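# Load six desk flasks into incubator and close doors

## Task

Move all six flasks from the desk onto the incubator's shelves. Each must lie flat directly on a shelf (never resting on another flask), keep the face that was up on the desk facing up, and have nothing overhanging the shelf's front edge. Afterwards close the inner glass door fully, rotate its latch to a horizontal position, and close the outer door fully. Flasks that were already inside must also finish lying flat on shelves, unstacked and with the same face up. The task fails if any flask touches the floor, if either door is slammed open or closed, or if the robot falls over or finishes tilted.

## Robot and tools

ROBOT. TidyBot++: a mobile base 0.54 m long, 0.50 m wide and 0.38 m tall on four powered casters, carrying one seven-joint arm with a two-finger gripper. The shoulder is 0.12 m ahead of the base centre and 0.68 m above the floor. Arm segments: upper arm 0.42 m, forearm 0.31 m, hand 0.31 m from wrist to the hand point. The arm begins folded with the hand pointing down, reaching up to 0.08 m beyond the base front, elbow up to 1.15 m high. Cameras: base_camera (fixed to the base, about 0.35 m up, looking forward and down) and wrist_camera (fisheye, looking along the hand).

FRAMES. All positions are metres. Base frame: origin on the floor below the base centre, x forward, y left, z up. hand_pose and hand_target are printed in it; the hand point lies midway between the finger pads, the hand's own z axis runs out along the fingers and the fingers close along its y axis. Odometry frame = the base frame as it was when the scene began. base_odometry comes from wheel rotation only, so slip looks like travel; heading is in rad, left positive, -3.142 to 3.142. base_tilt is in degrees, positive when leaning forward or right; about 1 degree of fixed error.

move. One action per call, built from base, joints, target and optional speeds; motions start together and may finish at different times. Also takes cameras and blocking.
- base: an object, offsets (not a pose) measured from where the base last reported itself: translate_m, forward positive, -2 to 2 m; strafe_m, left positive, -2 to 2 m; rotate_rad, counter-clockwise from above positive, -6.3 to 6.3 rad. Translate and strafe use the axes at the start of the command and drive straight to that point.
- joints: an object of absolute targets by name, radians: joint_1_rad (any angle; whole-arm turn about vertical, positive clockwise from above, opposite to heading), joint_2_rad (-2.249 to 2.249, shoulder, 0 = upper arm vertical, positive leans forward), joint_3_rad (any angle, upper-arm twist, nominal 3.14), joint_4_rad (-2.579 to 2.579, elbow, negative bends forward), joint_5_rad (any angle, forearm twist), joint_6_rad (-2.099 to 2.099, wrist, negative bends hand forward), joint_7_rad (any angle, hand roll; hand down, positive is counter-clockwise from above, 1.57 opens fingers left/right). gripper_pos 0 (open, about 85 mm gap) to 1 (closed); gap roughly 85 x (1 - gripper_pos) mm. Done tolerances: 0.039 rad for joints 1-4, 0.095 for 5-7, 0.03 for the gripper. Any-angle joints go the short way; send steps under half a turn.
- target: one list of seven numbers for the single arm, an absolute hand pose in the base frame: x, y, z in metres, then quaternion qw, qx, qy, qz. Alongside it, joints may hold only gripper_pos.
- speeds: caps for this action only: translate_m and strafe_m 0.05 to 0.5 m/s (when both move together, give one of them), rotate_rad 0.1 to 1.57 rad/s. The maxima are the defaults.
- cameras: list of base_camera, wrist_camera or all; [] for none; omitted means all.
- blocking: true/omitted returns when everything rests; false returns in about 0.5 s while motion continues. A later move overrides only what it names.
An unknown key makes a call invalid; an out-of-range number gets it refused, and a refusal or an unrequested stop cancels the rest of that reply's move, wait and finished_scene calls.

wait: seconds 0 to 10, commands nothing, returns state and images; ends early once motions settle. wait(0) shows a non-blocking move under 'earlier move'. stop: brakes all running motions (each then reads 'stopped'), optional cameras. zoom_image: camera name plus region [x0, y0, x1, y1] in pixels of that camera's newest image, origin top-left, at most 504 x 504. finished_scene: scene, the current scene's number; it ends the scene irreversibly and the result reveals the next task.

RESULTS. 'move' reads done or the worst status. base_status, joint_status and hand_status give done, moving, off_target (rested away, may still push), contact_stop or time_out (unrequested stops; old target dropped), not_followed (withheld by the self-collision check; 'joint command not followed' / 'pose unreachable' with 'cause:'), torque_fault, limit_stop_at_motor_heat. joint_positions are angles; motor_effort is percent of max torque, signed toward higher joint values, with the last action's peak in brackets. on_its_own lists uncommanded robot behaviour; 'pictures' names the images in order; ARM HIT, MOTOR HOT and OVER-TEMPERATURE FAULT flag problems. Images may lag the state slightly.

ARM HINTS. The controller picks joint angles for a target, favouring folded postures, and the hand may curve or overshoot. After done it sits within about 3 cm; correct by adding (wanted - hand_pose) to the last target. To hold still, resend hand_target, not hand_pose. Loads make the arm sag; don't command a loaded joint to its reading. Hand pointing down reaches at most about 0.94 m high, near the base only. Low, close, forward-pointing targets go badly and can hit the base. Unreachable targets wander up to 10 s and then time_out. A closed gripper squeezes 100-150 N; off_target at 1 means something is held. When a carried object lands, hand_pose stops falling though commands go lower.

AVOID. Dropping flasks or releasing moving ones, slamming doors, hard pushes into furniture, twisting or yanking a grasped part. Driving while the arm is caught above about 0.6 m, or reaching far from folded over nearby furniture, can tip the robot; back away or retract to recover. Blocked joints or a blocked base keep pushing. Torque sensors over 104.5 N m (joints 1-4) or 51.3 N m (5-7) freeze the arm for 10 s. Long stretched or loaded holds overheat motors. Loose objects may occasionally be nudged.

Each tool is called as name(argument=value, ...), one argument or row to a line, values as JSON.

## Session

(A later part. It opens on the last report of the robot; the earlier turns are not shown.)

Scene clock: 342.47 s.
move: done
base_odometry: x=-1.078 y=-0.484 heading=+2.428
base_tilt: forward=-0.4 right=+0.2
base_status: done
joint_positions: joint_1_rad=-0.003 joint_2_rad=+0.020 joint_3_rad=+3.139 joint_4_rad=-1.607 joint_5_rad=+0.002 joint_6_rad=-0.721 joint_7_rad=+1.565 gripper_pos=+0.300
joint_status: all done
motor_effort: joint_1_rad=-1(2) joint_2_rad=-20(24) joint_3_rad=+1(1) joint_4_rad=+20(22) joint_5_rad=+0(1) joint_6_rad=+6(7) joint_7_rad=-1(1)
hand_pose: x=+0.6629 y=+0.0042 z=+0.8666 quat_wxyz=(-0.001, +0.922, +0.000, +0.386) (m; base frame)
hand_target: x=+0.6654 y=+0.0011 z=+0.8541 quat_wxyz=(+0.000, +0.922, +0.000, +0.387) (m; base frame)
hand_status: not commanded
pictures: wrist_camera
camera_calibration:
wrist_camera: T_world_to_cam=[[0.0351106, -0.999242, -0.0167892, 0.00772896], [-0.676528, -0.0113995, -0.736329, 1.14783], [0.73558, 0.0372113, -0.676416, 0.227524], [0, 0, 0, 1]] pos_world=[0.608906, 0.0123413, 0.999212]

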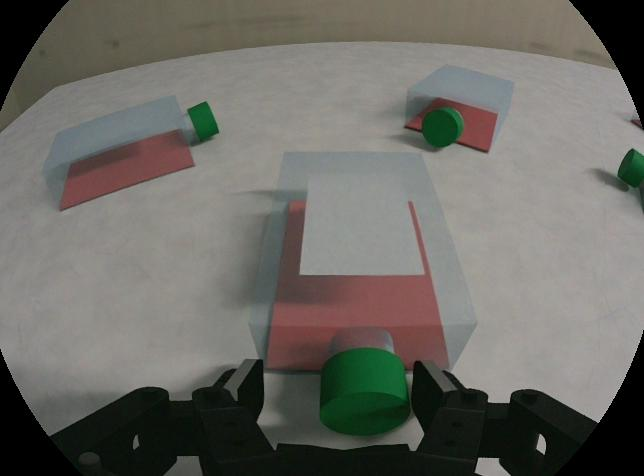

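move(
  base={"translate_m":0.008,"strafe_m":-0.008},
  speeds={"translate_m":0.08},
  joints={"joint_2_rad":0.034,"joint_4_rad":-1.70,"joint_6_rad":-0.624},
  cameras=["wrist_camera"],
)

Scene clock: 348.40 s.
move: off_target
base_odometry: x=-1.079 y=-0.472 heading=+2.429
base_tilt: forward=-0.4 right=+0.2
base_status: done
joint_positions: joint_1_rad=-0.003 joint_2_rad=+0.015 joint_3_rad=+3.139 joint_4_rad=-1.645 joint_5_rad=+0.002 joint_6_rad=-0.644 joint_7_rad=+1.565 gripper_pos=+0.300
joint_status: joint_4_rad off_target (ended at -1.645, target -1.700); the others done
motor_effort: joint_1_rad=-1(2) joint_2_rad=-14(20) joint_3_rad=+1(4) joint_4_rad=+15(21) joint_5_rad=+0(1) joint_6_rad=+3(7) joint_7_rad=-1(1)
hand_pose: x=+0.6696 y=+0.0039 z=+0.8659 quat_wxyz=(-0.001, +0.914, +0.000, +0.406) (m; base frame)
hand_target: x=+0.6632 y=+0.0011 z=+0.8307 quat_wxyz=(+0.000, +0.924, +0.000, +0.382) (m; base frame)
hand_status: not commanded
pictures: wrist_camera
camera_calibration:
wrist_camera: T_world_to_cam=[[0.035337, -0.999255, -0.0154967, 0.00591872], [-0.643843, -0.0109034, -0.76508, 1.15487], [0.764341, 0.0370131, -0.643749, 0.174656], [0, 0, 0, 1]] pos_world=[0.609852, 0.0120418, 0.996097]

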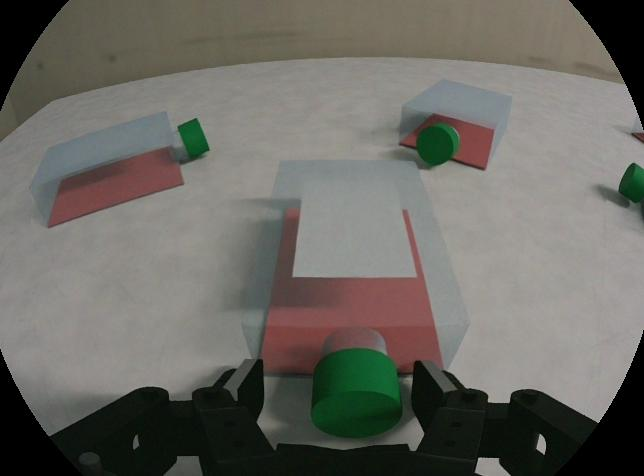

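move(
  base={"strafe_m":-0.006},
  joints={"joint_2_rad":0.02,"joint_4_rad":-1.645,"joint_6_rad":-0.65},
  cameras=[],
)

move(
  joints={"gripper_pos":0.65},
  cameras=["wrist_camera"],
)

Scene clock: 352.37 s.
move: done
base_odometry: x=-1.075 y=-0.468 heading=+2.429
base_tilt: forward=-0.4 right=+0.2
base_status: done
joint_positions: joint_1_rad=-0.003 joint_2_rad=+0.015 joint_3_rad=+3.139 joint_4_rad=-1.644 joint_5_rad=+0.002 joint_6_rad=-0.646 joint_7_rad=+1.565 gripper_pos=+0.300
joint_status: all done
motor_effort: joint_1_rad=+0(4) joint_2_rad=-19(20) joint_3_rad=+1(4) joint_4_rad=+20(21) joint_5_rad=+0(1) joint_6_rad=+5(7) joint_7_rad=-1(1)
hand_pose: x=+0.6694 y=+0.0038 z=+0.8664 quat_wxyz=(-0.001, +0.914, +0.000, +0.406) (m; base frame)
hand_target: x=+0.6694 y=+0.0011 z=+0.8620 quat_wxyz=(+0.000, +0.916, +0.000, +0.402) (m; base frame)
hand_status: not commanded
pictures: none
No camera images: "cameras" was empty.

Scene clock: 353.10 s.
move: done
base_odometry: x=-1.075 y=-0.468 heading=+2.429
base_tilt: forward=-0.4 right=+0.2
base_status: not commanded
joint_positions: joint_1_rad=-0.003 joint_2_rad=+0.013 joint_3_rad=+3.139 joint_4_rad=-1.641 joint_5_rad=+0.002 joint_6_rad=-0.646 joint_7_rad=+1.565 gripper_pos=+0.650
joint_status: all done
motor_effort: joint_1_rad=-1(2) joint_2_rad=-17(18) joint_3_rad=+0(1) joint_4_rad=+17(19) joint_5_rad=+0(1) joint_6_rad=+4(5) joint_7_rad=-1(1)
hand_pose: x=+0.6697 y=+0.0038 z=+0.8694 quat_wxyz=(-0.001, +0.913, +0.000, +0.409) (m; base frame)
hand_target: x=+0.6694 y=+0.0011 z=+0.8620 quat_wxyz=(+0.000, +0.916, +0.000, +0.402) (m; base frame)
hand_status: not commanded
pictures: wrist_camera
camera_calibration:
wrist_camera: T_world_to_cam=[[0.0352662, -0.99926, -0.0153434, 0.00577431], [-0.640145, -0.010797, -0.768178, 1.15777], [0.767444, 0.0369128, -0.640052, 0.171448], [0, 0, 0, 1]] pos_world=[0.609357, 0.0119418, 0.999195]

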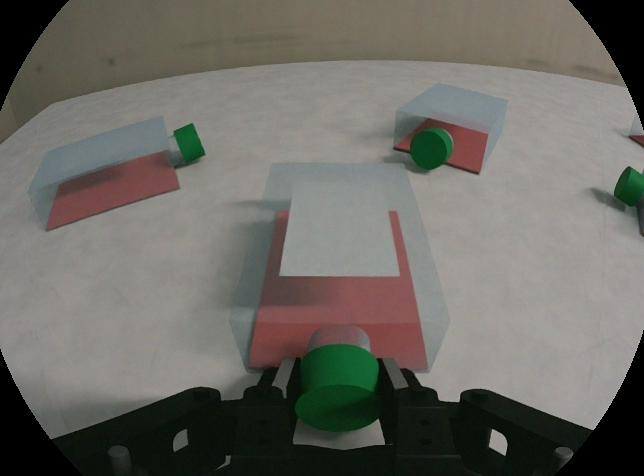

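move(
  joints={"joint_4_rad":-1.62,"joint_6_rad":-0.67},
  cameras=[],
)

move(
  joints={"gripper_pos":0.8},
  cameras=["wrist_camera"],
)

Scene clock: 356.13 s.
move: done
base_odometry: x=-1.075 y=-0.468 heading=+2.429
base_tilt: forward=-0.4 right=+0.2
base_status: not commanded
joint_positions: joint_1_rad=-0.003 joint_2_rad=+0.013 joint_3_rad=+3.139 joint_4_rad=-1.635 joint_5_rad=+0.002 joint_6_rad=-0.658 joint_7_rad=+1.565 gripper_pos=+0.650
joint_status: all done
motor_effort: joint_1_rad=-1(2) joint_2_rad=-20(21) joint_3_rad=+1(1) joint_4_rad=+21(21) joint_5_rad=+0(1) joint_6_rad=+6(7) joint_7_rad=-1(1)
hand_pose: x=+0.6687 y=+0.0038 z=+0.8698 quat_wxyz=(-0.001, +0.914, +0.000, +0.406) (m; base frame)
hand_target: x=+0.6711 y=+0.0011 z=+0.8710 quat_wxyz=(+0.000, +0.915, +0.000, +0.404) (m; base frame)
hand_status: not commanded
pictures: none
No camera images: "cameras" was empty.

Scene clock: 356.70 s.
move: off_target
base_odometry: x=-1.075 y=-0.468 heading=+2.429
base_tilt: forward=-0.4 right=+0.2
base_status: not commanded
joint_positions: joint_1_rad=-0.003 joint_2_rad=+0.013 joint_3_rad=+3.139 joint_4_rad=-1.634 joint_5_rad=+0.002 joint_6_rad=-0.658 joint_7_rad=+1.565 gripper_pos=+0.679
joint_status: gripper_pos off_target (ended at +0.679, target +0.800)
motor_effort: joint_1_rad=+0(1) joint_2_rad=-20(21) joint_3_rad=+1(1) joint_4_rad=+21(21) joint_5_rad=+1(1) joint_6_rad=+6(7) joint_7_rad=-1(1)
hand_pose: x=+0.6688 y=+0.0038 z=+0.8701 quat_wxyz=(-0.001, +0.914, +0.000, +0.406) (m; base frame)
hand_target: x=+0.6711 y=+0.0011 z=+0.8710 quat_wxyz=(+0.000, +0.915, +0.000, +0.404) (m; base frame)
hand_status: not commanded
pictures: wrist_camera
camera_calibration:
wrist_camera: T_world_to_cam=[[0.0351126, -0.999264, -0.0154605, 0.00601265], [-0.644065, -0.0107971, -0.764895, 1.15752], [0.764165, 0.036815, -0.64397, 0.178304], [0, 0, 0, 1]] pos_world=[0.609053, 0.0119418, 1.0003]

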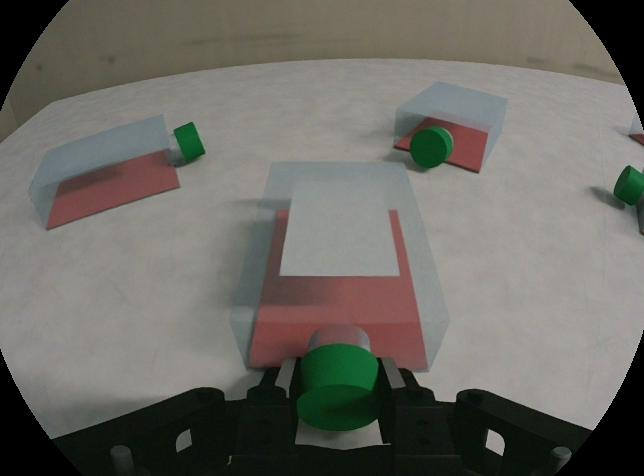

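move(
  joints={"joint_2_rad":0.02,"joint_4_rad":-1.48,"joint_6_rad":-0.80},
  cameras=["wrist_camera"],
)

Scene clock: 360.33 s.
move: done
base_odometry: x=-1.075 y=-0.468 heading=+2.429
base_tilt: forward=-0.4 right=+0.2
base_status: not commanded
joint_positions: joint_1_rad=-0.003 joint_2_rad=+0.013 joint_3_rad=+3.139 joint_4_rad=-1.495 joint_5_rad=+0.002 joint_6_rad=-0.767 joint_7_rad=+1.565 gripper_pos=+0.679
joint_status: all done
motor_effort: joint_1_rad=-1(2) joint_2_rad=-21(23) joint_3_rad=+1(1) joint_4_rad=+22(25) joint_5_rad=+0(1) joint_6_rad=+7(8) joint_7_rad=-1(1)
hand_pose: x=+0.6752 y=+0.0038 z=+0.9208 quat_wxyz=(-0.001, +0.908, +0.000, +0.420) (m; base frame)
hand_target: x=+0.6731 y=+0.0011 z=+0.9173 quat_wxyz=(+0.000, +0.913, +0.000, +0.408) (m; base frame)
hand_status: not commanded
pictures: wrist_camera
camera_calibration:
wrist_camera: T_world_to_cam=[[0.0352889, -0.999271, -0.0145857, 0.00565288], [-0.621104, -0.0104955, -0.783658, 1.20211], [0.782933, 0.0367137, -0.621021, 0.172238], [0, 0, 0, 1]] pos_world=[0.611584, 0.011942, 1.04909]

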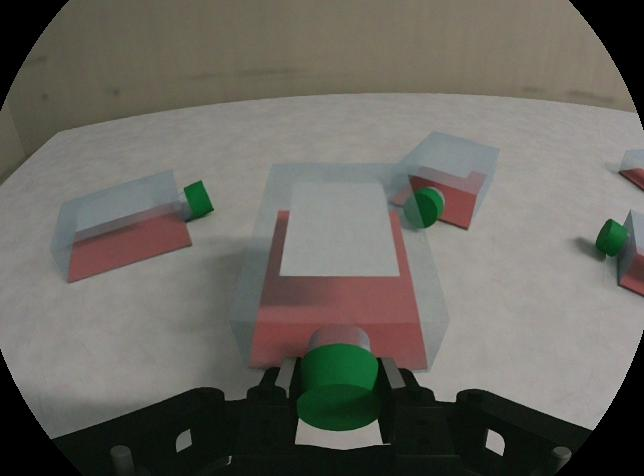

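move(
  base={"translate_m":-0.5},
  speeds={"translate_m":0.3},
  cameras=[],
)

move(
  base={"rotate_rad":-1.487},
  speeds={"rotate_rad":0.7},
  cameras=["wrist_camera"],
)

Scene clock: 370.97 s.
move: done
base_odometry: x=-0.697 y=-0.795 heading=+2.429
base_tilt: forward=-0.4 right=+0.2
base_status: done
joint_positions: joint_1_rad=-0.003 joint_2_rad=+0.013 joint_3_rad=+3.139 joint_4_rad=-1.495 joint_5_rad=+0.002 joint_6_rad=-0.773 joint_7_rad=+1.565 gripper_pos=+0.679
joint_status: not commanded
motor_effort: joint_1_rad=-1(1) joint_2_rad=-21(26) joint_3_rad=+1(2) joint_4_rad=+22(23) joint_5_rad=+0(1) joint_6_rad=+7(8) joint_7_rad=-1(1)
hand_pose: x=+0.6742 y=+0.0038 z=+0.9192 quat_wxyz=(-0.001, +0.909, +0.000, +0.417) (m; base frame)
hand_target: x=+0.6731 y=+0.0011 z=+0.9173 quat_wxyz=(+0.000, +0.913, +0.000, +0.408) (m; base frame)
hand_status: not commanded
pictures: none
No camera images: "cameras" was empty.

Scene clock: 373.90 s.
move: done
base_odometry: x=-0.697 y=-0.795 heading=+0.942
base_tilt: forward=-0.4 right=+0.2
base_status: done
joint_positions: joint_1_rad=-0.001 joint_2_rad=+0.013 joint_3_rad=+3.142 joint_4_rad=-1.495 joint_5_rad=+0.002 joint_6_rad=-0.773 joint_7_rad=+1.565 gripper_pos=+0.679
joint_status: not commanded
motor_effort: joint_1_rad=-1(3) joint_2_rad=-21(22) joint_3_rad=+1(4) joint_4_rad=+22(22) joint_5_rad=+0(1) joint_6_rad=+7(8) joint_7_rad=-1(1)
hand_pose: x=+0.6742 y=+0.0013 z=+0.9192 quat_wxyz=(+0.000, +0.909, -0.002, +0.417) (m; base frame)
hand_target: x=+0.6731 y=+0.0011 z=+0.9173 quat_wxyz=(+0.000, +0.913, +0.000, +0.408) (m; base frame)
hand_status: not commanded
pictures: wrist_camera
camera_calibration:
wrist_camera: T_world_to_cam=[[0.0306392, -0.999422, -0.0147524, 0.00646374], [-0.625923, -0.00767765, -0.779847, 1.19996], [0.779283, 0.0331278, -0.625796, 0.178987], [0, 0, 0, 1]] pos_world=[0.611402, 0.00974341, 1.04789]

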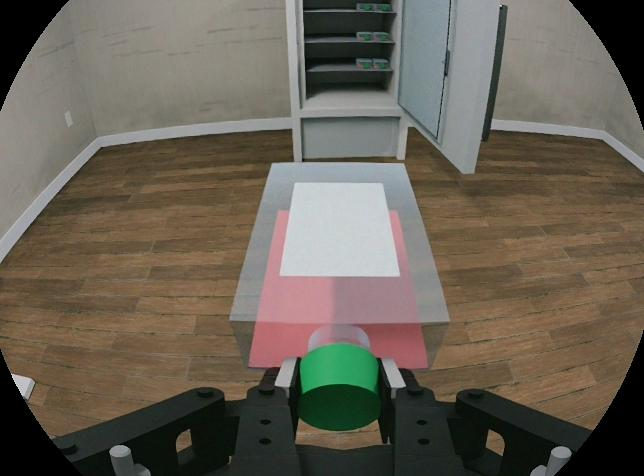

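move(
  base={"translate_m":1.75,"strafe_m":0.12},
  speeds={"translate_m":0.4},
  joints={"joint_2_rad":0.033,"joint_4_rad":-1.82,"joint_6_rad":-0.434},
  cameras=["wrist_camera"],
)

zoom_image(
  camera="wrist_camera",
  region=[200, 30, 550, 400],
)

Scene clock: 382.40 s.
move: done
base_odometry: x=+0.235 y=+0.692 heading=+0.942
base_tilt: forward=-0.4 right=+0.2
base_status: done
joint_positions: joint_1_rad=-0.001 joint_2_rad=+0.022 joint_3_rad=+3.142 joint_4_rad=-1.799 joint_5_rad=+0.002 joint_6_rad=-0.479 joint_7_rad=+1.565 gripper_pos=+0.679
joint_status: all done
motor_effort: joint_1_rad=+0(2) joint_2_rad=-21(24) joint_3_rad=+1(2) joint_4_rad=+21(23) joint_5_rad=+0(1) joint_6_rad=+6(8) joint_7_rad=-1(1)
hand_pose: x=+0.6649 y=+0.0014 z=+0.8174 quat_wxyz=(-0.001, +0.913, -0.002, +0.409) (m; base frame)
hand_target: x=+0.6696 y=+0.0011 z=+0.8104 quat_wxyz=(+0.000, +0.910, +0.000, +0.414) (m; base frame)
hand_status: not commanded
pictures: wrist_camera
camera_calibration:
wrist_camera: T_world_to_cam=[[0.0310769, -0.999398, -0.0154011, 0.00563826], [-0.640434, -0.00807996, -0.767971, 1.11477], [0.767385, 0.0337295, -0.640299, 0.142276], [0, 0, 0, 1]] pos_world=[0.604579, 0.00984326, 0.947295]

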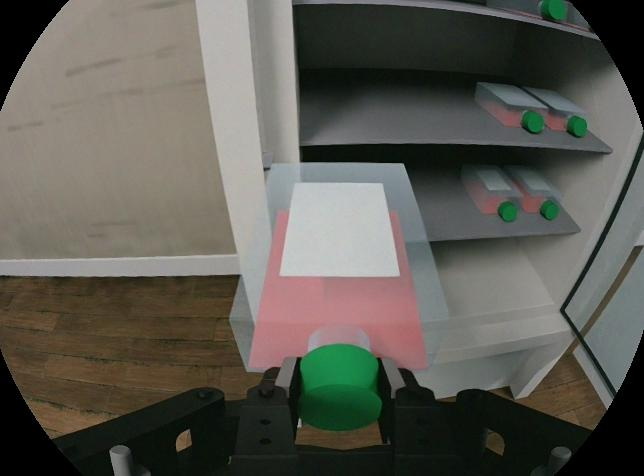

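Scaled by 1.362.

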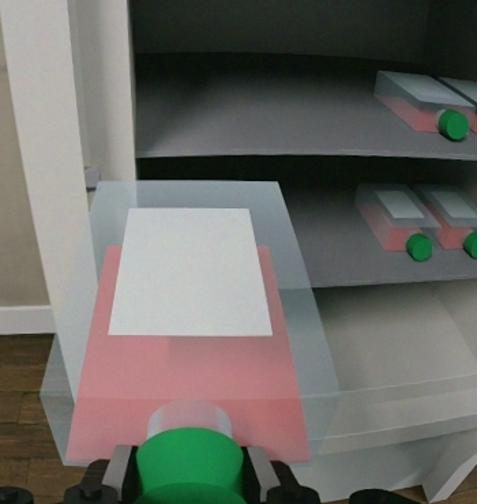

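move(
  base={"translate_m":0.33,"strafe_m":-0.015},
  speeds={"translate_m":0.2},
)

Scene clock: 392.07 s.
move: done
base_odometry: x=+0.442 y=+0.950 heading=+0.942
base_tilt: forward=-0.4 right=+0.2
base_status: done
joint_positions: joint_1_rad=-0.001 joint_2_rad=+0.024 joint_3_rad=+3.142 joint_4_rad=-1.800 joint_5_rad=+0.002 joint_6_rad=-0.478 joint_7_rad=+1.565 gripper_pos=+0.679
joint_status: not commanded
motor_effort: joint_1_rad=+0(2) joint_2_rad=-21(24) joint_3_rad=+1(2) joint_4_rad=+21(23) joint_5_rad=+1(1) joint_6_rad=+7(8) joint_7_rad=-1(1)
hand_pose: x=+0.6652 y=+0.0014 z=+0.8157 quat_wxyz=(-0.001, +0.913, -0.002, +0.408) (m; base frame)
hand_target: x=+0.6696 y=+0.0011 z=+0.8104 quat_wxyz=(+0.000, +0.910, +0.000, +0.414) (m; base frame)
hand_status: not commanded
pictures: base_camera, wrist_camera
camera_calibration:
wrist_camera: T_world_to_cam=[[0.0310438, -0.999398, -0.0154603, 0.00567573], [-0.641968, -0.00808072, -0.766689, 1.11365], [0.766103, 0.0337259, -0.641832, 0.143159], [0, 0, 0, 1]] pos_world=[0.605077, 0.00984326, 0.945796]

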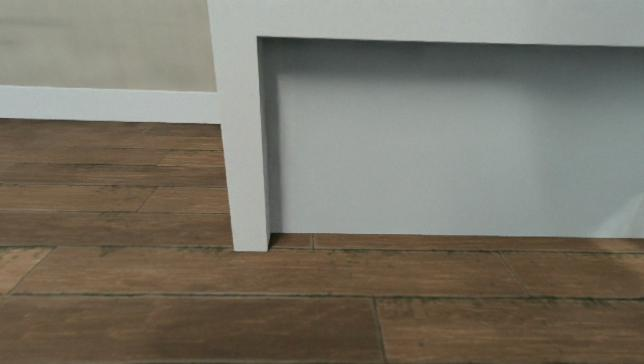

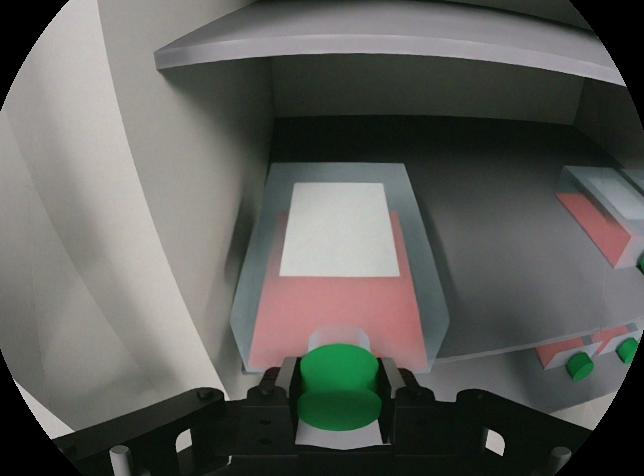

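move(
  base={"translate_m":0.095,"strafe_m":-0.004},
  speeds={"translate_m":0.1},
)

Scene clock: 399.70 s.
move: done
base_odometry: x=+0.501 y=+1.024 heading=+0.942
base_tilt: forward=-0.4 right=+0.2
base_status: done
joint_positions: joint_1_rad=+0.006 joint_2_rad=+0.025 joint_3_rad=+3.147 joint_4_rad=-1.808 joint_5_rad=+0.002 joint_6_rad=-0.470 joint_7_rad=+1.565 gripper_pos=+0.679
joint_status: not commanded
motor_effort: joint_1_rad=-1(6) joint_2_rad=-21(24) joint_3_rad=+1(5) joint_4_rad=+21(25) joint_5_rad=+0(2) joint_6_rad=+7(10) joint_7_rad=-1(1)
hand_pose: x=+0.6646 y=-0.0048 z=+0.8131 quat_wxyz=(+0.002, +0.913, -0.007, +0.407) (m; base frame)
hand_target: x=+0.6696 y=+0.0011 z=+0.8104 quat_wxyz=(+0.000, +0.910, +0.000, +0.414) (m; base frame)
hand_status: not commanded
pictures: base_camera, wrist_camera
camera_calibration:
wrist_camera: T_world_to_cam=[[0.0195861, -0.999691, -0.015338, 0.00686747], [-0.642606, -0.000834441, -0.766196, 1.11128], [0.765946, 0.0248631, -0.642423, 0.142628], [0, 0, 0, 1]] pos_world=[0.604738, 0.00424646, 0.943196]

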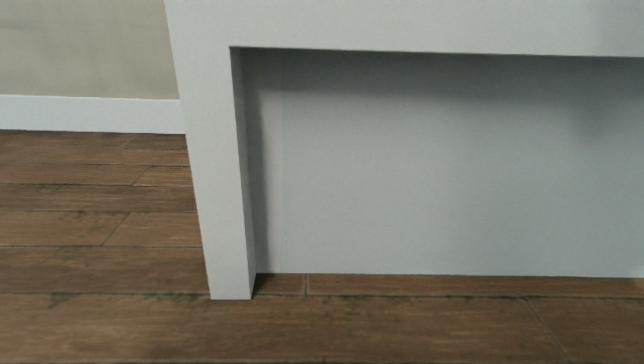

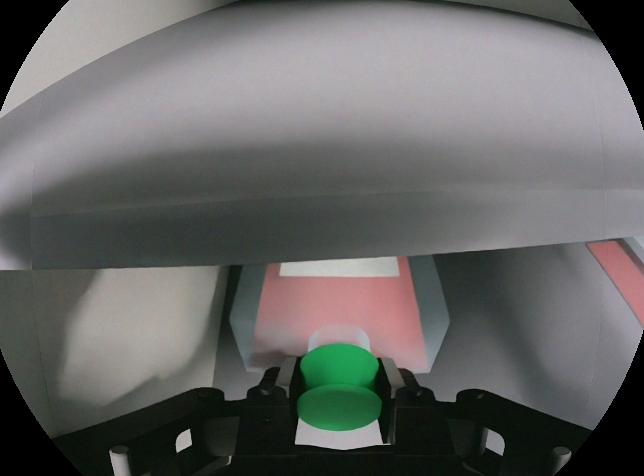

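move(
  joints={"joint_1_rad":0.0,"joint_2_rad":0.05,"joint_4_rad":-1.889,"joint_6_rad":-0.38},
)

move(
  joints={"joint_2_rad":0.064,"joint_4_rad":-1.926,"joint_6_rad":-0.33},
)

Scene clock: 404.10 s.
move: done
base_odometry: x=+0.501 y=+1.024 heading=+0.942
base_tilt: forward=-0.4 right=+0.2
base_status: not commanded
joint_positions: joint_1_rad=+0.006 joint_2_rad=+0.027 joint_3_rad=+3.147 joint_4_rad=-1.868 joint_5_rad=+0.002 joint_6_rad=-0.426 joint_7_rad=+1.565 gripper_pos=+0.679
joint_status: all done
motor_effort: joint_1_rad=-1(3) joint_2_rad=-21(22) joint_3_rad=-1(2) joint_4_rad=+21(22) joint_5_rad=+0(1) joint_6_rad=+7(8) joint_7_rad=-1(1)
hand_pose: x=+0.6561 y=-0.0051 z=+0.7901 quat_wxyz=(+0.002, +0.917, -0.007, +0.399) (m; base frame)
hand_target: x=+0.6615 y=+0.0011 z=+0.7771 quat_wxyz=(+0.000, +0.917, +0.000, +0.400) (m; base frame)
hand_status: not commanded
pictures: base_camera, wrist_camera
camera_calibration:
wrist_camera: T_world_to_cam=[[0.0186111, -0.999701, -0.0158855, 0.00753837], [-0.656487, -0.000234983, -0.754337, 1.08789], [0.754107, 0.0244677, -0.656295, 0.153055], [0, 0, 0, 1]] pos_world=[0.598623, 0.00404685, 0.921202]

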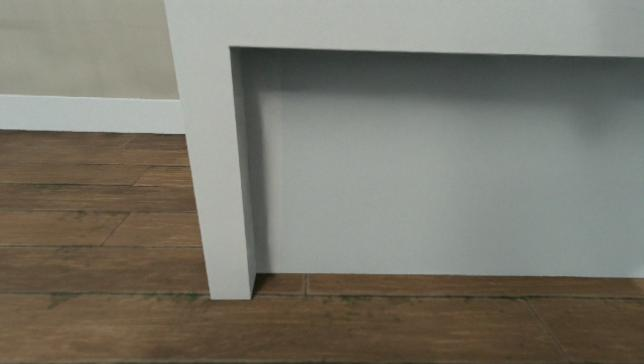

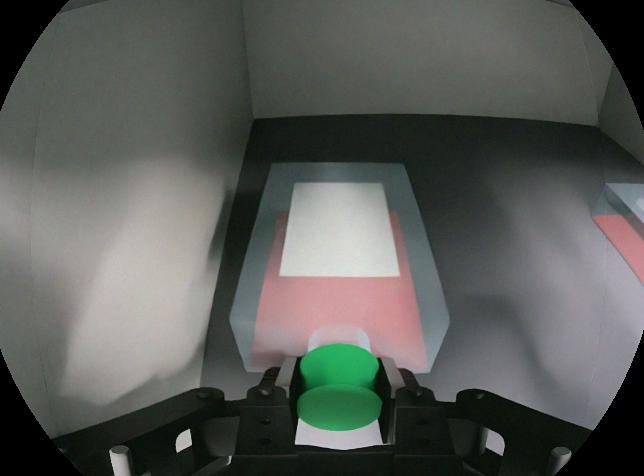

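Scene clock: 404.83 s.
move: done
base_odometry: x=+0.501 y=+1.024 heading=+0.942
base_tilt: forward=-0.4 right=+0.2
base_status: not commanded
joint_positions: joint_1_rad=+0.006 joint_2_rad=+0.035 joint_3_rad=+3.147 joint_4_rad=-1.902 joint_5_rad=+0.002 joint_6_rad=-0.373 joint_7_rad=+1.565 gripper_pos=+0.679
joint_status: all done
motor_effort: joint_1_rad=-2(4) joint_2_rad=-21(22) joint_3_rad=-1(2) joint_4_rad=+20(21) joint_5_rad=+0(0) joint_6_rad=+6(7) joint_7_rad=-1(1)
hand_pose: x=+0.6574 y=-0.0051 z=+0.7802 quat_wxyz=(+0.002, +0.915, -0.007, +0.404) (m; base frame)
hand_target: x=+0.6610 y=+0.0011 z=+0.7618 quat_wxyz=(+0.000, +0.917, +0.000, +0.399) (m; base frame)
hand_status: not commanded
pictures: base_camera, wrist_camera
camera_calibration:
wrist_camera: T_world_to_cam=[[0.0189143, -0.999701, -0.0155237, 0.00686228], [-0.647987, -0.000432756, -0.761651, 1.08134], [0.761417, 0.0244653, -0.647801, 0.13413], [0, 0, 0, 1]] pos_world=[0.598434, 0.00404666, 0.910598]

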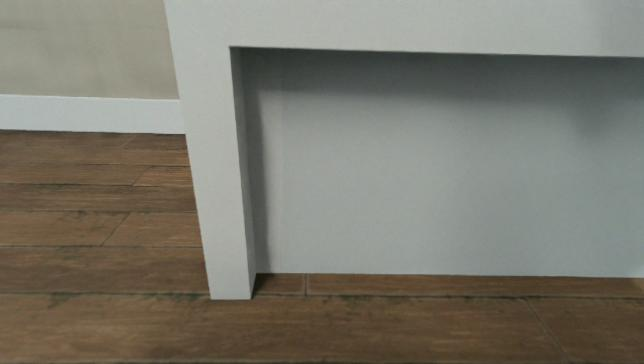

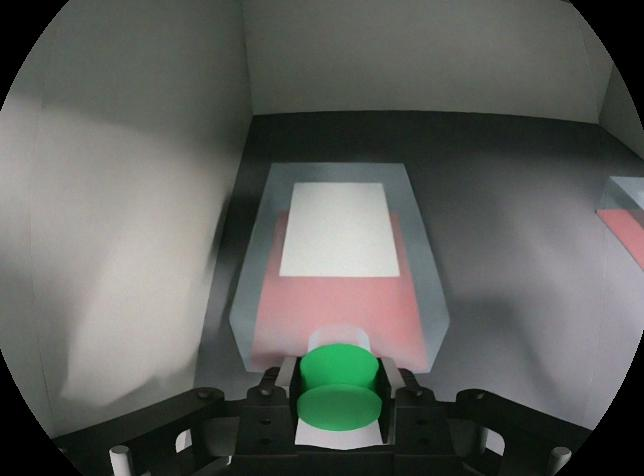

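move(
  joints={"joint_2_rad":0.080,"joint_4_rad":-1.961,"joint_6_rad":-0.28},
  cameras=["wrist_camera"],
)

move(
  joints={"joint_2_rad":0.1,"joint_4_rad":-1.995,"joint_6_rad":-0.23},
  cameras=["wrist_camera"],
)

Scene clock: 411.10 s.
move: done
base_odometry: x=+0.501 y=+1.024 heading=+0.942
base_tilt: forward=-0.4 right=+0.2
base_status: not commanded
joint_positions: joint_1_rad=+0.006 joint_2_rad=+0.051 joint_3_rad=+3.147 joint_4_rad=-1.937 joint_5_rad=+0.002 joint_6_rad=-0.322 joint_7_rad=+1.565 gripper_pos=+0.679
joint_status: all done
motor_effort: joint_1_rad=-3(4) joint_2_rad=-20(22) joint_3_rad=-1(2) joint_4_rad=+20(21) joint_5_rad=+0(0) joint_6_rad=+7(8) joint_7_rad=-1(1)
hand_pose: x=+0.6579 y=-0.0051 z=+0.7650 quat_wxyz=(+0.002, +0.915, -0.007, +0.404) (m; base frame)
hand_target: x=+0.6606 y=+0.0011 z=+0.7466 quat_wxyz=(+0.000, +0.917, +0.000, +0.399) (m; base frame)
hand_status: not commanded
pictures: wrist_camera
camera_calibration:
wrist_camera: T_world_to_cam=[[0.0189787, -0.999701, -0.0154472, 0.00650784], [-0.647985, -0.000532674, -0.761653, 1.07015], [0.761417, 0.0244647, -0.647801, 0.123826], [0, 0, 0, 1]] pos_world=[0.599034, 0.00404657, 0.895397]

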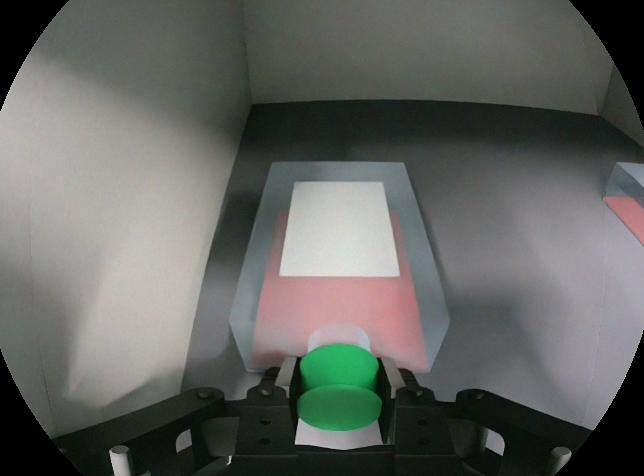

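Scene clock: 411.77 s.
move: off_target
base_odometry: x=+0.501 y=+1.024 heading=+0.942
base_tilt: forward=-0.4 right=+0.2
base_status: not commanded
joint_positions: joint_1_rad=+0.006 joint_2_rad=+0.054 joint_3_rad=+3.147 joint_4_rad=-1.962 joint_5_rad=+0.002 joint_6_rad=-0.264 joint_7_rad=+1.565 gripper_pos=+0.679
joint_status: joint_2_rad off_target (ended at +0.054, target +0.100); the others done
motor_effort: joint_1_rad=-2(3) joint_2_rad=-18(21) joint_3_rad=+0(2) joint_4_rad=+18(20) joint_5_rad=+0(0) joint_6_rad=+5(7) joint_7_rad=-1(1)
hand_pose: x=+0.6616 y=-0.0051 z=+0.7637 quat_wxyz=(+0.002, +0.909, -0.007, +0.417) (m; base frame)
hand_target: x=+0.6600 y=+0.0011 z=+0.7300 quat_wxyz=(+0.000, +0.918, +0.000, +0.397) (m; base frame)
hand_status: not commanded
pictures: wrist_camera
camera_calibration:
wrist_camera: T_world_to_cam=[[0.0195328, -0.999703, -0.0145869, 0.00546476], [-0.62539, -0.000833488, -0.780312, 1.07087], [0.780068, 0.0243642, -0.62522, 0.0906845], [0, 0, 0, 1]] pos_world=[0.598862, 0.00414624, 0.892388]

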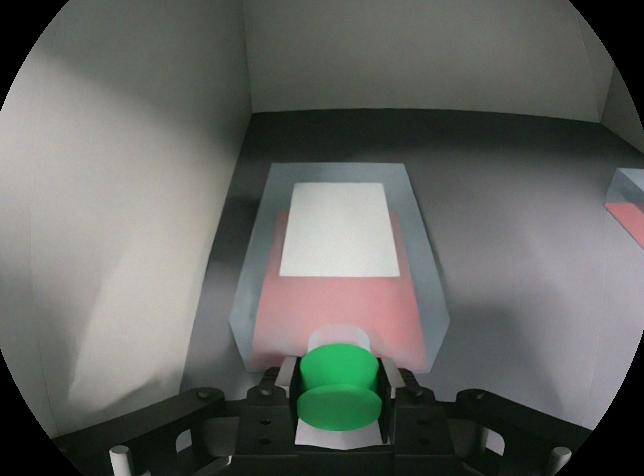

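move(
  joints={"joint_2_rad":0.08,"joint_4_rad":-1.955,"joint_6_rad":-0.285},
  cameras=[],
)

move(
  base={"translate_m":0.022},
  speeds={"translate_m":0.05},
  cameras=["wrist_camera"],
)

move(
  joints={"gripper_pos":0.5},
  cameras=["wrist_camera"],
)

Scene clock: 420.80 s.
move: done
base_odometry: x=+0.501 y=+1.024 heading=+0.942
base_tilt: forward=-0.4 right=+0.2
base_status: not commanded
joint_positions: joint_1_rad=+0.006 joint_2_rad=+0.054 joint_3_rad=+3.147 joint_4_rad=-1.955 joint_5_rad=+0.002 joint_6_rad=-0.279 joint_7_rad=+1.565 gripper_pos=+0.679
joint_status: all done
motor_effort: joint_1_rad=-2(2) joint_2_rad=-20(22) joint_3_rad=+0(0) joint_4_rad=+18(19) joint_5_rad=+0(1) joint_6_rad=+6(7) joint_7_rad=-1(1)
hand_pose: x=+0.6610 y=-0.0051 z=+0.7640 quat_wxyz=(+0.002, +0.910, -0.007, +0.414) (m; base frame)
hand_target: x=+0.6617 y=+0.0011 z=+0.7485 quat_wxyz=(+0.000, +0.917, +0.000, +0.399) (m; base frame)
hand_status: not commanded
pictures: none
No camera images: "cameras" was empty.

Scene clock: 421.73 s.
move: done
base_odometry: x=+0.514 y=+1.042 heading=+0.942
base_tilt: forward=-0.4 right=+0.2
base_status: done
joint_positions: joint_1_rad=+0.006 joint_2_rad=+0.054 joint_3_rad=+3.147 joint_4_rad=-1.955 joint_5_rad=+0.002 joint_6_rad=-0.279 joint_7_rad=+1.565 gripper_pos=+0.679
joint_status: not commanded
motor_effort: joint_1_rad=-1(3) joint_2_rad=-20(21) joint_3_rad=+1(2) joint_4_rad=+19(21) joint_5_rad=+0(1) joint_6_rad=+6(8) joint_7_rad=-1(1)
hand_pose: x=+0.6611 y=-0.0051 z=+0.7640 quat_wxyz=(+0.002, +0.910, -0.007, +0.414) (m; base frame)
hand_target: x=+0.6617 y=+0.0011 z=+0.7485 quat_wxyz=(+0.000, +0.917, +0.000, +0.399) (m; base frame)
hand_status: not commanded
pictures: wrist_camera
camera_calibration:
wrist_camera: T_world_to_cam=[[0.0195003, -0.9997, -0.0147948, 0.00567199], [-0.631151, -0.00083219, -0.77566, 1.0711], [0.775415, 0.0244634, -0.630978, 0.0987338], [0, 0, 0, 1]] pos_world=[0.599355, 0.00414629, 0.89319]

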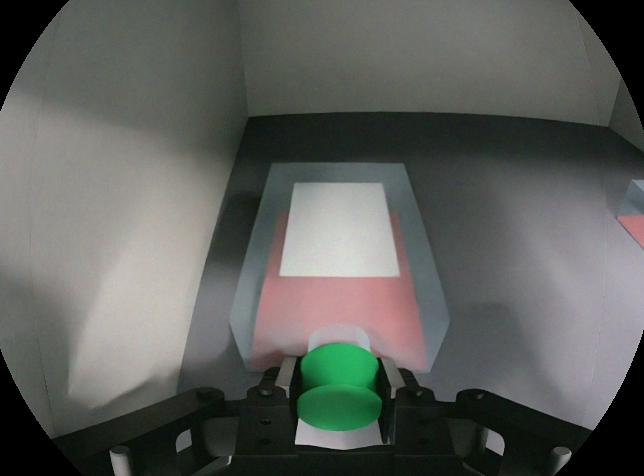

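Scene clock: 422.43 s.
move: done
base_odometry: x=+0.514 y=+1.042 heading=+0.942
base_tilt: forward=-0.4 right=+0.2
base_status: not commanded
joint_positions: joint_1_rad=+0.006 joint_2_rad=+0.054 joint_3_rad=+3.148 joint_4_rad=-1.955 joint_5_rad=+0.002 joint_6_rad=-0.279 joint_7_rad=+1.565 gripper_pos=+0.500
joint_status: all done
motor_effort: joint_1_rad=-2(3) joint_2_rad=-21(21) joint_3_rad=-1(2) joint_4_rad=+20(20) joint_5_rad=+0(1) joint_6_rad=+6(7) joint_7_rad=-1(1)
hand_pose: x=+0.6611 y=-0.0052 z=+0.7640 quat_wxyz=(+0.002, +0.910, -0.007, +0.414) (m; base frame)
hand_target: x=+0.6617 y=+0.0011 z=+0.7485 quat_wxyz=(+0.000, +0.917, +0.000, +0.399) (m; base frame)
hand_status: not commanded
pictures: wrist_camera
camera_calibration:
wrist_camera: T_world_to_cam=[[0.019282, -0.999705, -0.0147473, 0.00566051], [-0.631153, -0.000731217, -0.775658, 1.0711], [0.775418, 0.0242641, -0.630982, 0.0987369], [0, 0, 0, 1]] pos_world=[0.599356, 0.00404629, 0.89319]

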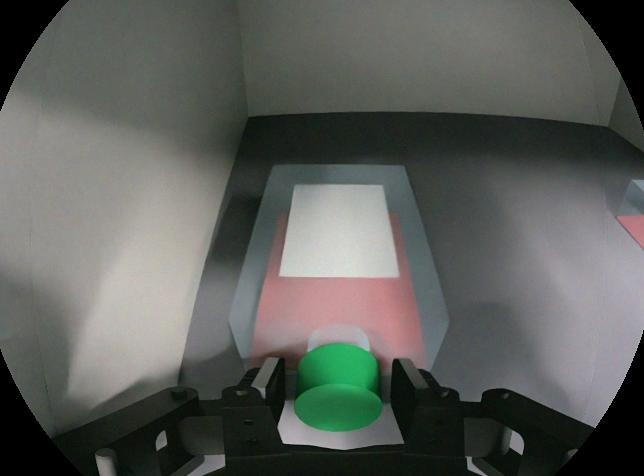

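move(
  joints={"gripper_pos":0.3},
  cameras=[],
)

move(
  base={"translate_m":-0.12},
  speeds={"translate_m":0.1},
  cameras=["wrist_camera"],
)

Scene clock: 424.97 s.
move: done
base_odometry: x=+0.514 y=+1.042 heading=+0.942
base_tilt: forward=-0.4 right=+0.2
base_status: not commanded
joint_positions: joint_1_rad=+0.006 joint_2_rad=+0.054 joint_3_rad=+3.149 joint_4_rad=-1.955 joint_5_rad=+0.002 joint_6_rad=-0.279 joint_7_rad=+1.565 gripper_pos=+0.300
joint_status: all done
motor_effort: joint_1_rad=-5(5) joint_2_rad=-21(22) joint_3_rad=-3(4) joint_4_rad=+19(20) joint_5_rad=+0(1) joint_6_rad=+6(7) joint_7_rad=-1(1)
hand_pose: x=+0.6612 y=-0.0063 z=+0.7640 quat_wxyz=(+0.003, +0.910, -0.008, +0.414) (m; base frame)
hand_target: x=+0.6617 y=+0.0011 z=+0.7485 quat_wxyz=(+0.000, +0.917, +0.000, +0.399) (m; base frame)
hand_status: not commanded
pictures: none
No camera images: "cameras" was empty.

Scene clock: 426.73 s.
move: done
base_odometry: x=+0.443 y=+0.945 heading=+0.942
base_tilt: forward=-0.4 right=+0.2
base_status: done
joint_positions: joint_1_rad=+0.006 joint_2_rad=+0.059 joint_3_rad=+3.147 joint_4_rad=-1.953 joint_5_rad=+0.002 joint_6_rad=-0.279 joint_7_rad=+1.565 gripper_pos=+0.300
joint_status: not commanded
motor_effort: joint_1_rad=+0(7) joint_2_rad=-21(24) joint_3_rad=+1(6) joint_4_rad=+19(20) joint_5_rad=+1(1) joint_6_rad=+7(7) joint_7_rad=-1(1)
hand_pose: x=+0.6620 y=-0.0049 z=+0.7618 quat_wxyz=(+0.002, +0.911, -0.007, +0.412) (m; base frame)
hand_target: x=+0.6617 y=+0.0011 z=+0.7485 quat_wxyz=(+0.000, +0.917, +0.000, +0.399) (m; base frame)
hand_status: not commanded
pictures: wrist_camera
camera_calibration:
wrist_camera: T_world_to_cam=[[0.0196576, -0.999695, -0.0149236, 0.00573554], [-0.634343, -0.000933178, -0.773052, 1.07002], [0.772802, 0.024663, -0.634168, 0.1008], [0, 0, 0, 1]] pos_world=[0.600749, 0.00424628, 0.891192]

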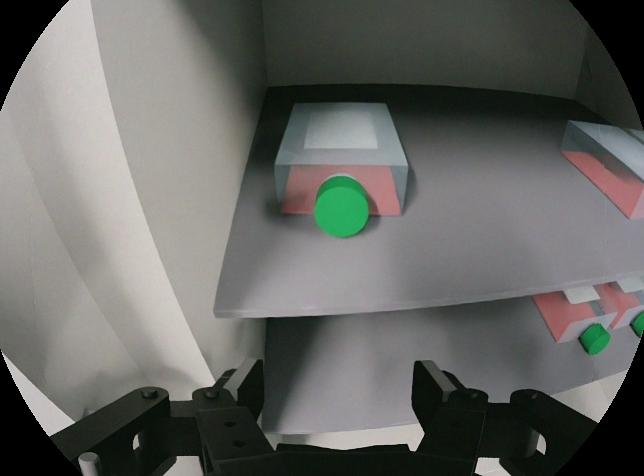

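move(
  base={"translate_m":-1.0},
  cameras=[],
)

move(
  base={"rotate_rad":0.852},
  joints={"joint_1_rad":0.0,"joint_2_rad":0.261,"joint_4_rad":-1.074,"joint_6_rad":-0.97,"gripper_pos":0.3},
  cameras=[],
)

move(
  base={"translate_m":-0.532,"strafe_m":1.518},
  cameras=["wrist_camera"],
)

Scene clock: 447.80 s.
move: done
base_odometry: x=-0.144 y=+0.136 heading=+0.943
base_tilt: forward=-0.4 right=+0.2
base_status: done
joint_positions: joint_1_rad=+0.006 joint_2_rad=+0.063 joint_3_rad=+3.147 joint_4_rad=-1.953 joint_5_rad=+0.002 joint_6_rad=-0.279 joint_7_rad=+1.565 gripper_pos=+0.300
joint_status: not commanded
motor_effort: joint_1_rad=-1(2) joint_2_rad=-21(23) joint_3_rad=+1(1) joint_4_rad=+19(21) joint_5_rad=+1(1) joint_6_rad=+6(7) joint_7_rad=-1(1)
hand_pose: x=+0.6622 y=-0.0049 z=+0.7599 quat_wxyz=(+0.002, +0.912, -0.007, +0.411) (m; base frame)
hand_target: x=+0.6617 y=+0.0011 z=+0.7485 quat_wxyz=(+0.000, +0.917, +0.000, +0.399) (m; base frame)
hand_status: not commanded
pictures: none
No camera images: "cameras" was empty.

Scene clock: 450.27 s.
move: done
base_odometry: x=-0.144 y=+0.136 heading=+1.794
base_tilt: forward=-0.4 right=+0.2
base_status: done
joint_positions: joint_1_rad=-0.003 joint_2_rad=+0.225 joint_3_rad=+3.139 joint_4_rad=-1.090 joint_5_rad=+0.002 joint_6_rad=-0.932 joint_7_rad=+1.565 gripper_pos=+0.300
joint_status: all done
motor_effort: joint_1_rad=-1(4) joint_2_rad=-28(28) joint_3_rad=+0(3) joint_4_rad=+20(22) joint_5_rad=+0(2) joint_6_rad=+6(7) joint_7_rad=-1(1)
hand_pose: x=+0.7597 y=+0.0042 z=+0.9769 quat_wxyz=(-0.002, +0.902, +0.000, +0.433) (m; base frame)
hand_target: x=+0.7643 y=+0.0011 z=+0.9532 quat_wxyz=(+0.000, +0.914, +0.000, +0.406) (m; base frame)
hand_status: not commanded
pictures: none
No camera images: "cameras" was empty.

Scene clock: 457.43 s.
move: time_out
base_odometry: x=-1.263 y=-0.566 heading=+1.763
base_tilt: forward=-0.4 right=+0.2
base_status: translate_m time_out (by the wheels' count: -0.436 of -0.532); strafe_m time_out (by the wheels' count: +1.247 of +1.518)
joint_positions: joint_1_rad=-0.004 joint_2_rad=+0.237 joint_3_rad=+3.138 joint_4_rad=-1.077 joint_5_rad=-0.003 joint_6_rad=-0.948 joint_7_rad=+1.565 gripper_pos=+0.300
joint_status: not commanded
motor_effort: joint_1_rad=+0(13) joint_2_rad=-27(44) joint_3_rad=+1(9) joint_4_rad=+20(35) joint_5_rad=+0(3) joint_6_rad=+7(19) joint_7_rad=-1(1)
hand_pose: x=+0.7615 y=+0.0063 z=+0.9728 quat_wxyz=(-0.004, +0.905, +0.000, +0.426) (m; base frame)
hand_target: x=+0.7643 y=+0.0011 z=+0.9532 quat_wxyz=(+0.000, +0.914, +0.000, +0.406) (m; base frame)
hand_status: not commanded
pictures: wrist_camera
camera_calibration:
wrist_camera: T_world_to_cam=[[0.0381729, -0.999078, -0.0196433, 0.00867263], [-0.609961, -0.00772587, -0.792394, 1.29663], [0.791511, 0.0422296, -0.609694, 0.11924], [0, 0, 0, 1]] pos_world=[0.696184, 0.0136468, 1.10031]

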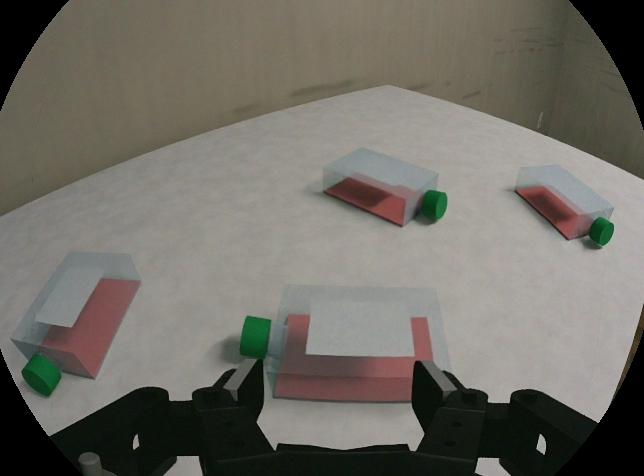

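stop(
)

Scene clock: 464.37 s.
stop: no move was running
base_odometry: x=-1.263 y=-0.566 heading=+1.763
base_tilt: forward=-0.4 right=+0.2
base_status: translate_m time_out (by the wheels' count: -0.436 of -0.532); strafe_m time_out (by the wheels' count: +1.247 of +1.518)
joint_positions: joint_1_rad=-0.004 joint_2_rad=+0.237 joint_3_rad=+3.138 joint_4_rad=-1.077 joint_5_rad=-0.003 joint_6_rad=-0.948 joint_7_rad=+1.565 gripper_pos=+0.300
joint_status: not commanded
motor_effort: joint_1_rad=-1(13) joint_2_rad=-28(44) joint_3_rad=+0(9) joint_4_rad=+20(35) joint_5_rad=+1(3) joint_6_rad=+6(19) joint_7_rad=-1(1)
hand_pose: x=+0.7615 y=+0.0063 z=+0.9728 quat_wxyz=(-0.004, +0.905, +0.000, +0.426) (m; base frame)
hand_target: x=+0.7643 y=+0.0011 z=+0.9532 quat_wxyz=(+0.000, +0.914, +0.000, +0.406) (m; base frame)
hand_status: not commanded
pictures: base_camera, wrist_camera
camera_calibration:
wrist_camera: T_world_to_cam=[[0.0381729, -0.999078, -0.0196433, 0.00867263], [-0.609961, -0.00772587, -0.792394, 1.29663], [0.791511, 0.0422296, -0.609694, 0.11924], [0, 0, 0, 1]] pos_world=[0.696184, 0.0136468, 1.10031]

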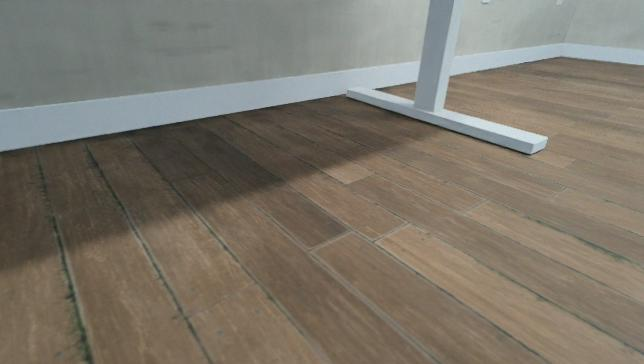

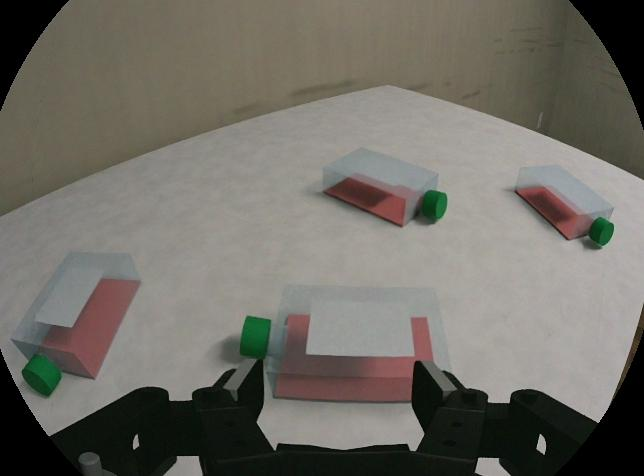

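move(
  base={"translate_m":-0.3,"strafe_m":-0.1},
  cameras=[],
)

move(
  base={"rotate_rad":0.75},
)

Scene clock: 480.70 s.
move: time_out
base_odometry: x=-1.244 y=-0.593 heading=+1.762
base_tilt: forward=-0.4 right=+0.2
base_status: translate_m time_out (by the wheels' count: -0.030 of -0.300); strafe_m time_out (by the wheels' count: -0.014 of -0.100)
joint_positions: joint_1_rad=-0.004 joint_2_rad=+0.239 joint_3_rad=+3.138 joint_4_rad=-1.075 joint_5_rad=-0.003 joint_6_rad=-0.949 joint_7_rad=+1.565 gripper_pos=+0.300
joint_status: not commanded
motor_effort: joint_1_rad=+0(6) joint_2_rad=-27(38) joint_3_rad=+1(4) joint_4_rad=+20(22) joint_5_rad=+0(1) joint_6_rad=+6(8) joint_7_rad=-1(1)
hand_pose: x=+0.7622 y=+0.0062 z=+0.9716 quat_wxyz=(-0.004, +0.905, +0.000, +0.425) (m; base frame)
hand_target: x=+0.7643 y=+0.0011 z=+0.9532 quat_wxyz=(+0.000, +0.914, +0.000, +0.406) (m; base frame)
hand_status: not commanded
pictures: none
No camera images: "cameras" was empty.

not run: a stop that you did not command came earlier in this reply.

move(
  base={"rotate_rad":0.2},
)

Scene clock: 483.63 s.
move: done
base_odometry: x=-1.243 y=-0.593 heading=+1.963
base_tilt: forward=-0.4 right=+0.2
base_status: done
joint_positions: joint_1_rad=-0.007 joint_2_rad=+0.239 joint_3_rad=+3.136 joint_4_rad=-1.075 joint_5_rad=-0.003 joint_6_rad=-0.949 joint_7_rad=+1.565 gripper_pos=+0.300
joint_status: not commanded
motor_effort: joint_1_rad=+0(4) joint_2_rad=-28(29) joint_3_rad=+1(4) joint_4_rad=+21(21) joint_5_rad=+1(2) joint_6_rad=+6(7) joint_7_rad=-1(1)
hand_pose: x=+0.7621 y=+0.0095 z=+0.9716 quat_wxyz=(-0.006, +0.905, +0.002, +0.425) (m; base frame)
hand_target: x=+0.7643 y=+0.0011 z=+0.9532 quat_wxyz=(+0.000, +0.914, +0.000, +0.406) (m; base frame)
hand_status: not commanded
pictures: base_camera, wrist_camera
camera_calibration:
wrist_camera: T_world_to_cam=[[0.043177, -0.998863, -0.0202151, 0.00845741], [-0.611937, -0.0104466, -0.790838, 1.29604], [0.789727, 0.0465164, -0.611692, 0.121279], [0, 0, 0, 1]] pos_world=[0.696954, 0.0163456, 1.09932]

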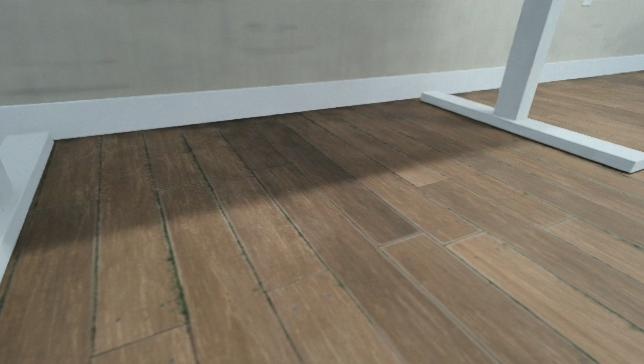

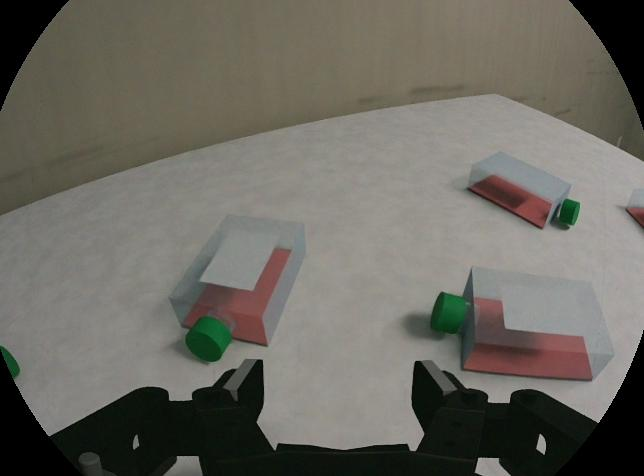

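move(
  base={"translate_m":-0.15},
  cameras=["base_camera"],
)

Scene clock: 489.73 s.
move: time_out
base_odometry: x=-1.187 y=-0.730 heading=+1.967
base_tilt: forward=-0.4 right=+0.2
base_status: translate_m time_out (by the wheels' count: -0.148 of -0.150)
joint_positions: joint_1_rad=-0.003 joint_2_rad=+0.241 joint_3_rad=+3.138 joint_4_rad=-1.075 joint_5_rad=-0.003 joint_6_rad=-0.952 joint_7_rad=+1.565 gripper_pos=+0.300
joint_status: not commanded
motor_effort: joint_1_rad=-1(5) joint_2_rad=-29(33) joint_3_rad=+1(4) joint_4_rad=+21(24) joint_5_rad=+1(2) joint_6_rad=+6(9) joint_7_rad=-1(1)
hand_pose: x=+0.7623 y=+0.0060 z=+0.9703 quat_wxyz=(-0.004, +0.906, +0.000, +0.424) (m; base frame)
hand_target: x=+0.7643 y=+0.0011 z=+0.9532 quat_wxyz=(+0.000, +0.914, +0.000, +0.406) (m; base frame)
hand_status: not commanded
pictures: base_camera

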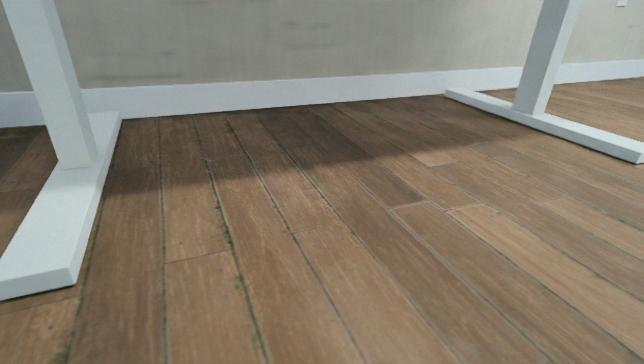

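move(
  base={"translate_m":-0.1},
  cameras=["wrist_camera"],
)

Scene clock: 499.90 s.
move: time_out
base_odometry: x=-1.149 y=-0.820 heading=+1.971
base_tilt: forward=-0.4 right=+0.2
base_status: translate_m time_out (by the wheels' count: -0.097 of -0.100)
joint_positions: joint_1_rad=-0.003 joint_2_rad=+0.239 joint_3_rad=+3.138 joint_4_rad=-1.074 joint_5_rad=-0.003 joint_6_rad=-0.952 joint_7_rad=+1.565 gripper_pos=+0.300
joint_status: not commanded
motor_effort: joint_1_rad=+0(5) joint_2_rad=-28(32) joint_3_rad=+1(4) joint_4_rad=+21(22) joint_5_rad=+1(2) joint_6_rad=+7(7) joint_7_rad=-1(1)
hand_pose: x=+0.7617 y=+0.0058 z=+0.9717 quat_wxyz=(-0.004, +0.905, +0.000, +0.424) (m; base frame)
hand_target: x=+0.7643 y=+0.0011 z=+0.9532 quat_wxyz=(+0.000, +0.914, +0.000, +0.406) (m; base frame)
hand_status: not commanded
pictures: wrist_camera
camera_calibration:
wrist_camera: T_world_to_cam=[[0.0373804, -0.999106, -0.0197398, 0.00879141], [-0.612975, -0.00732397, -0.790068, 1.29582], [0.789217, 0.041633, -0.612701, 0.12315], [0, 0, 0, 1]] pos_world=[0.696784, 0.013147, 1.09941]

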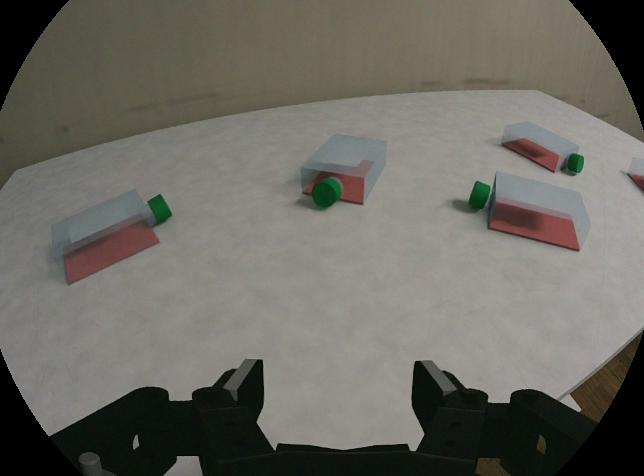

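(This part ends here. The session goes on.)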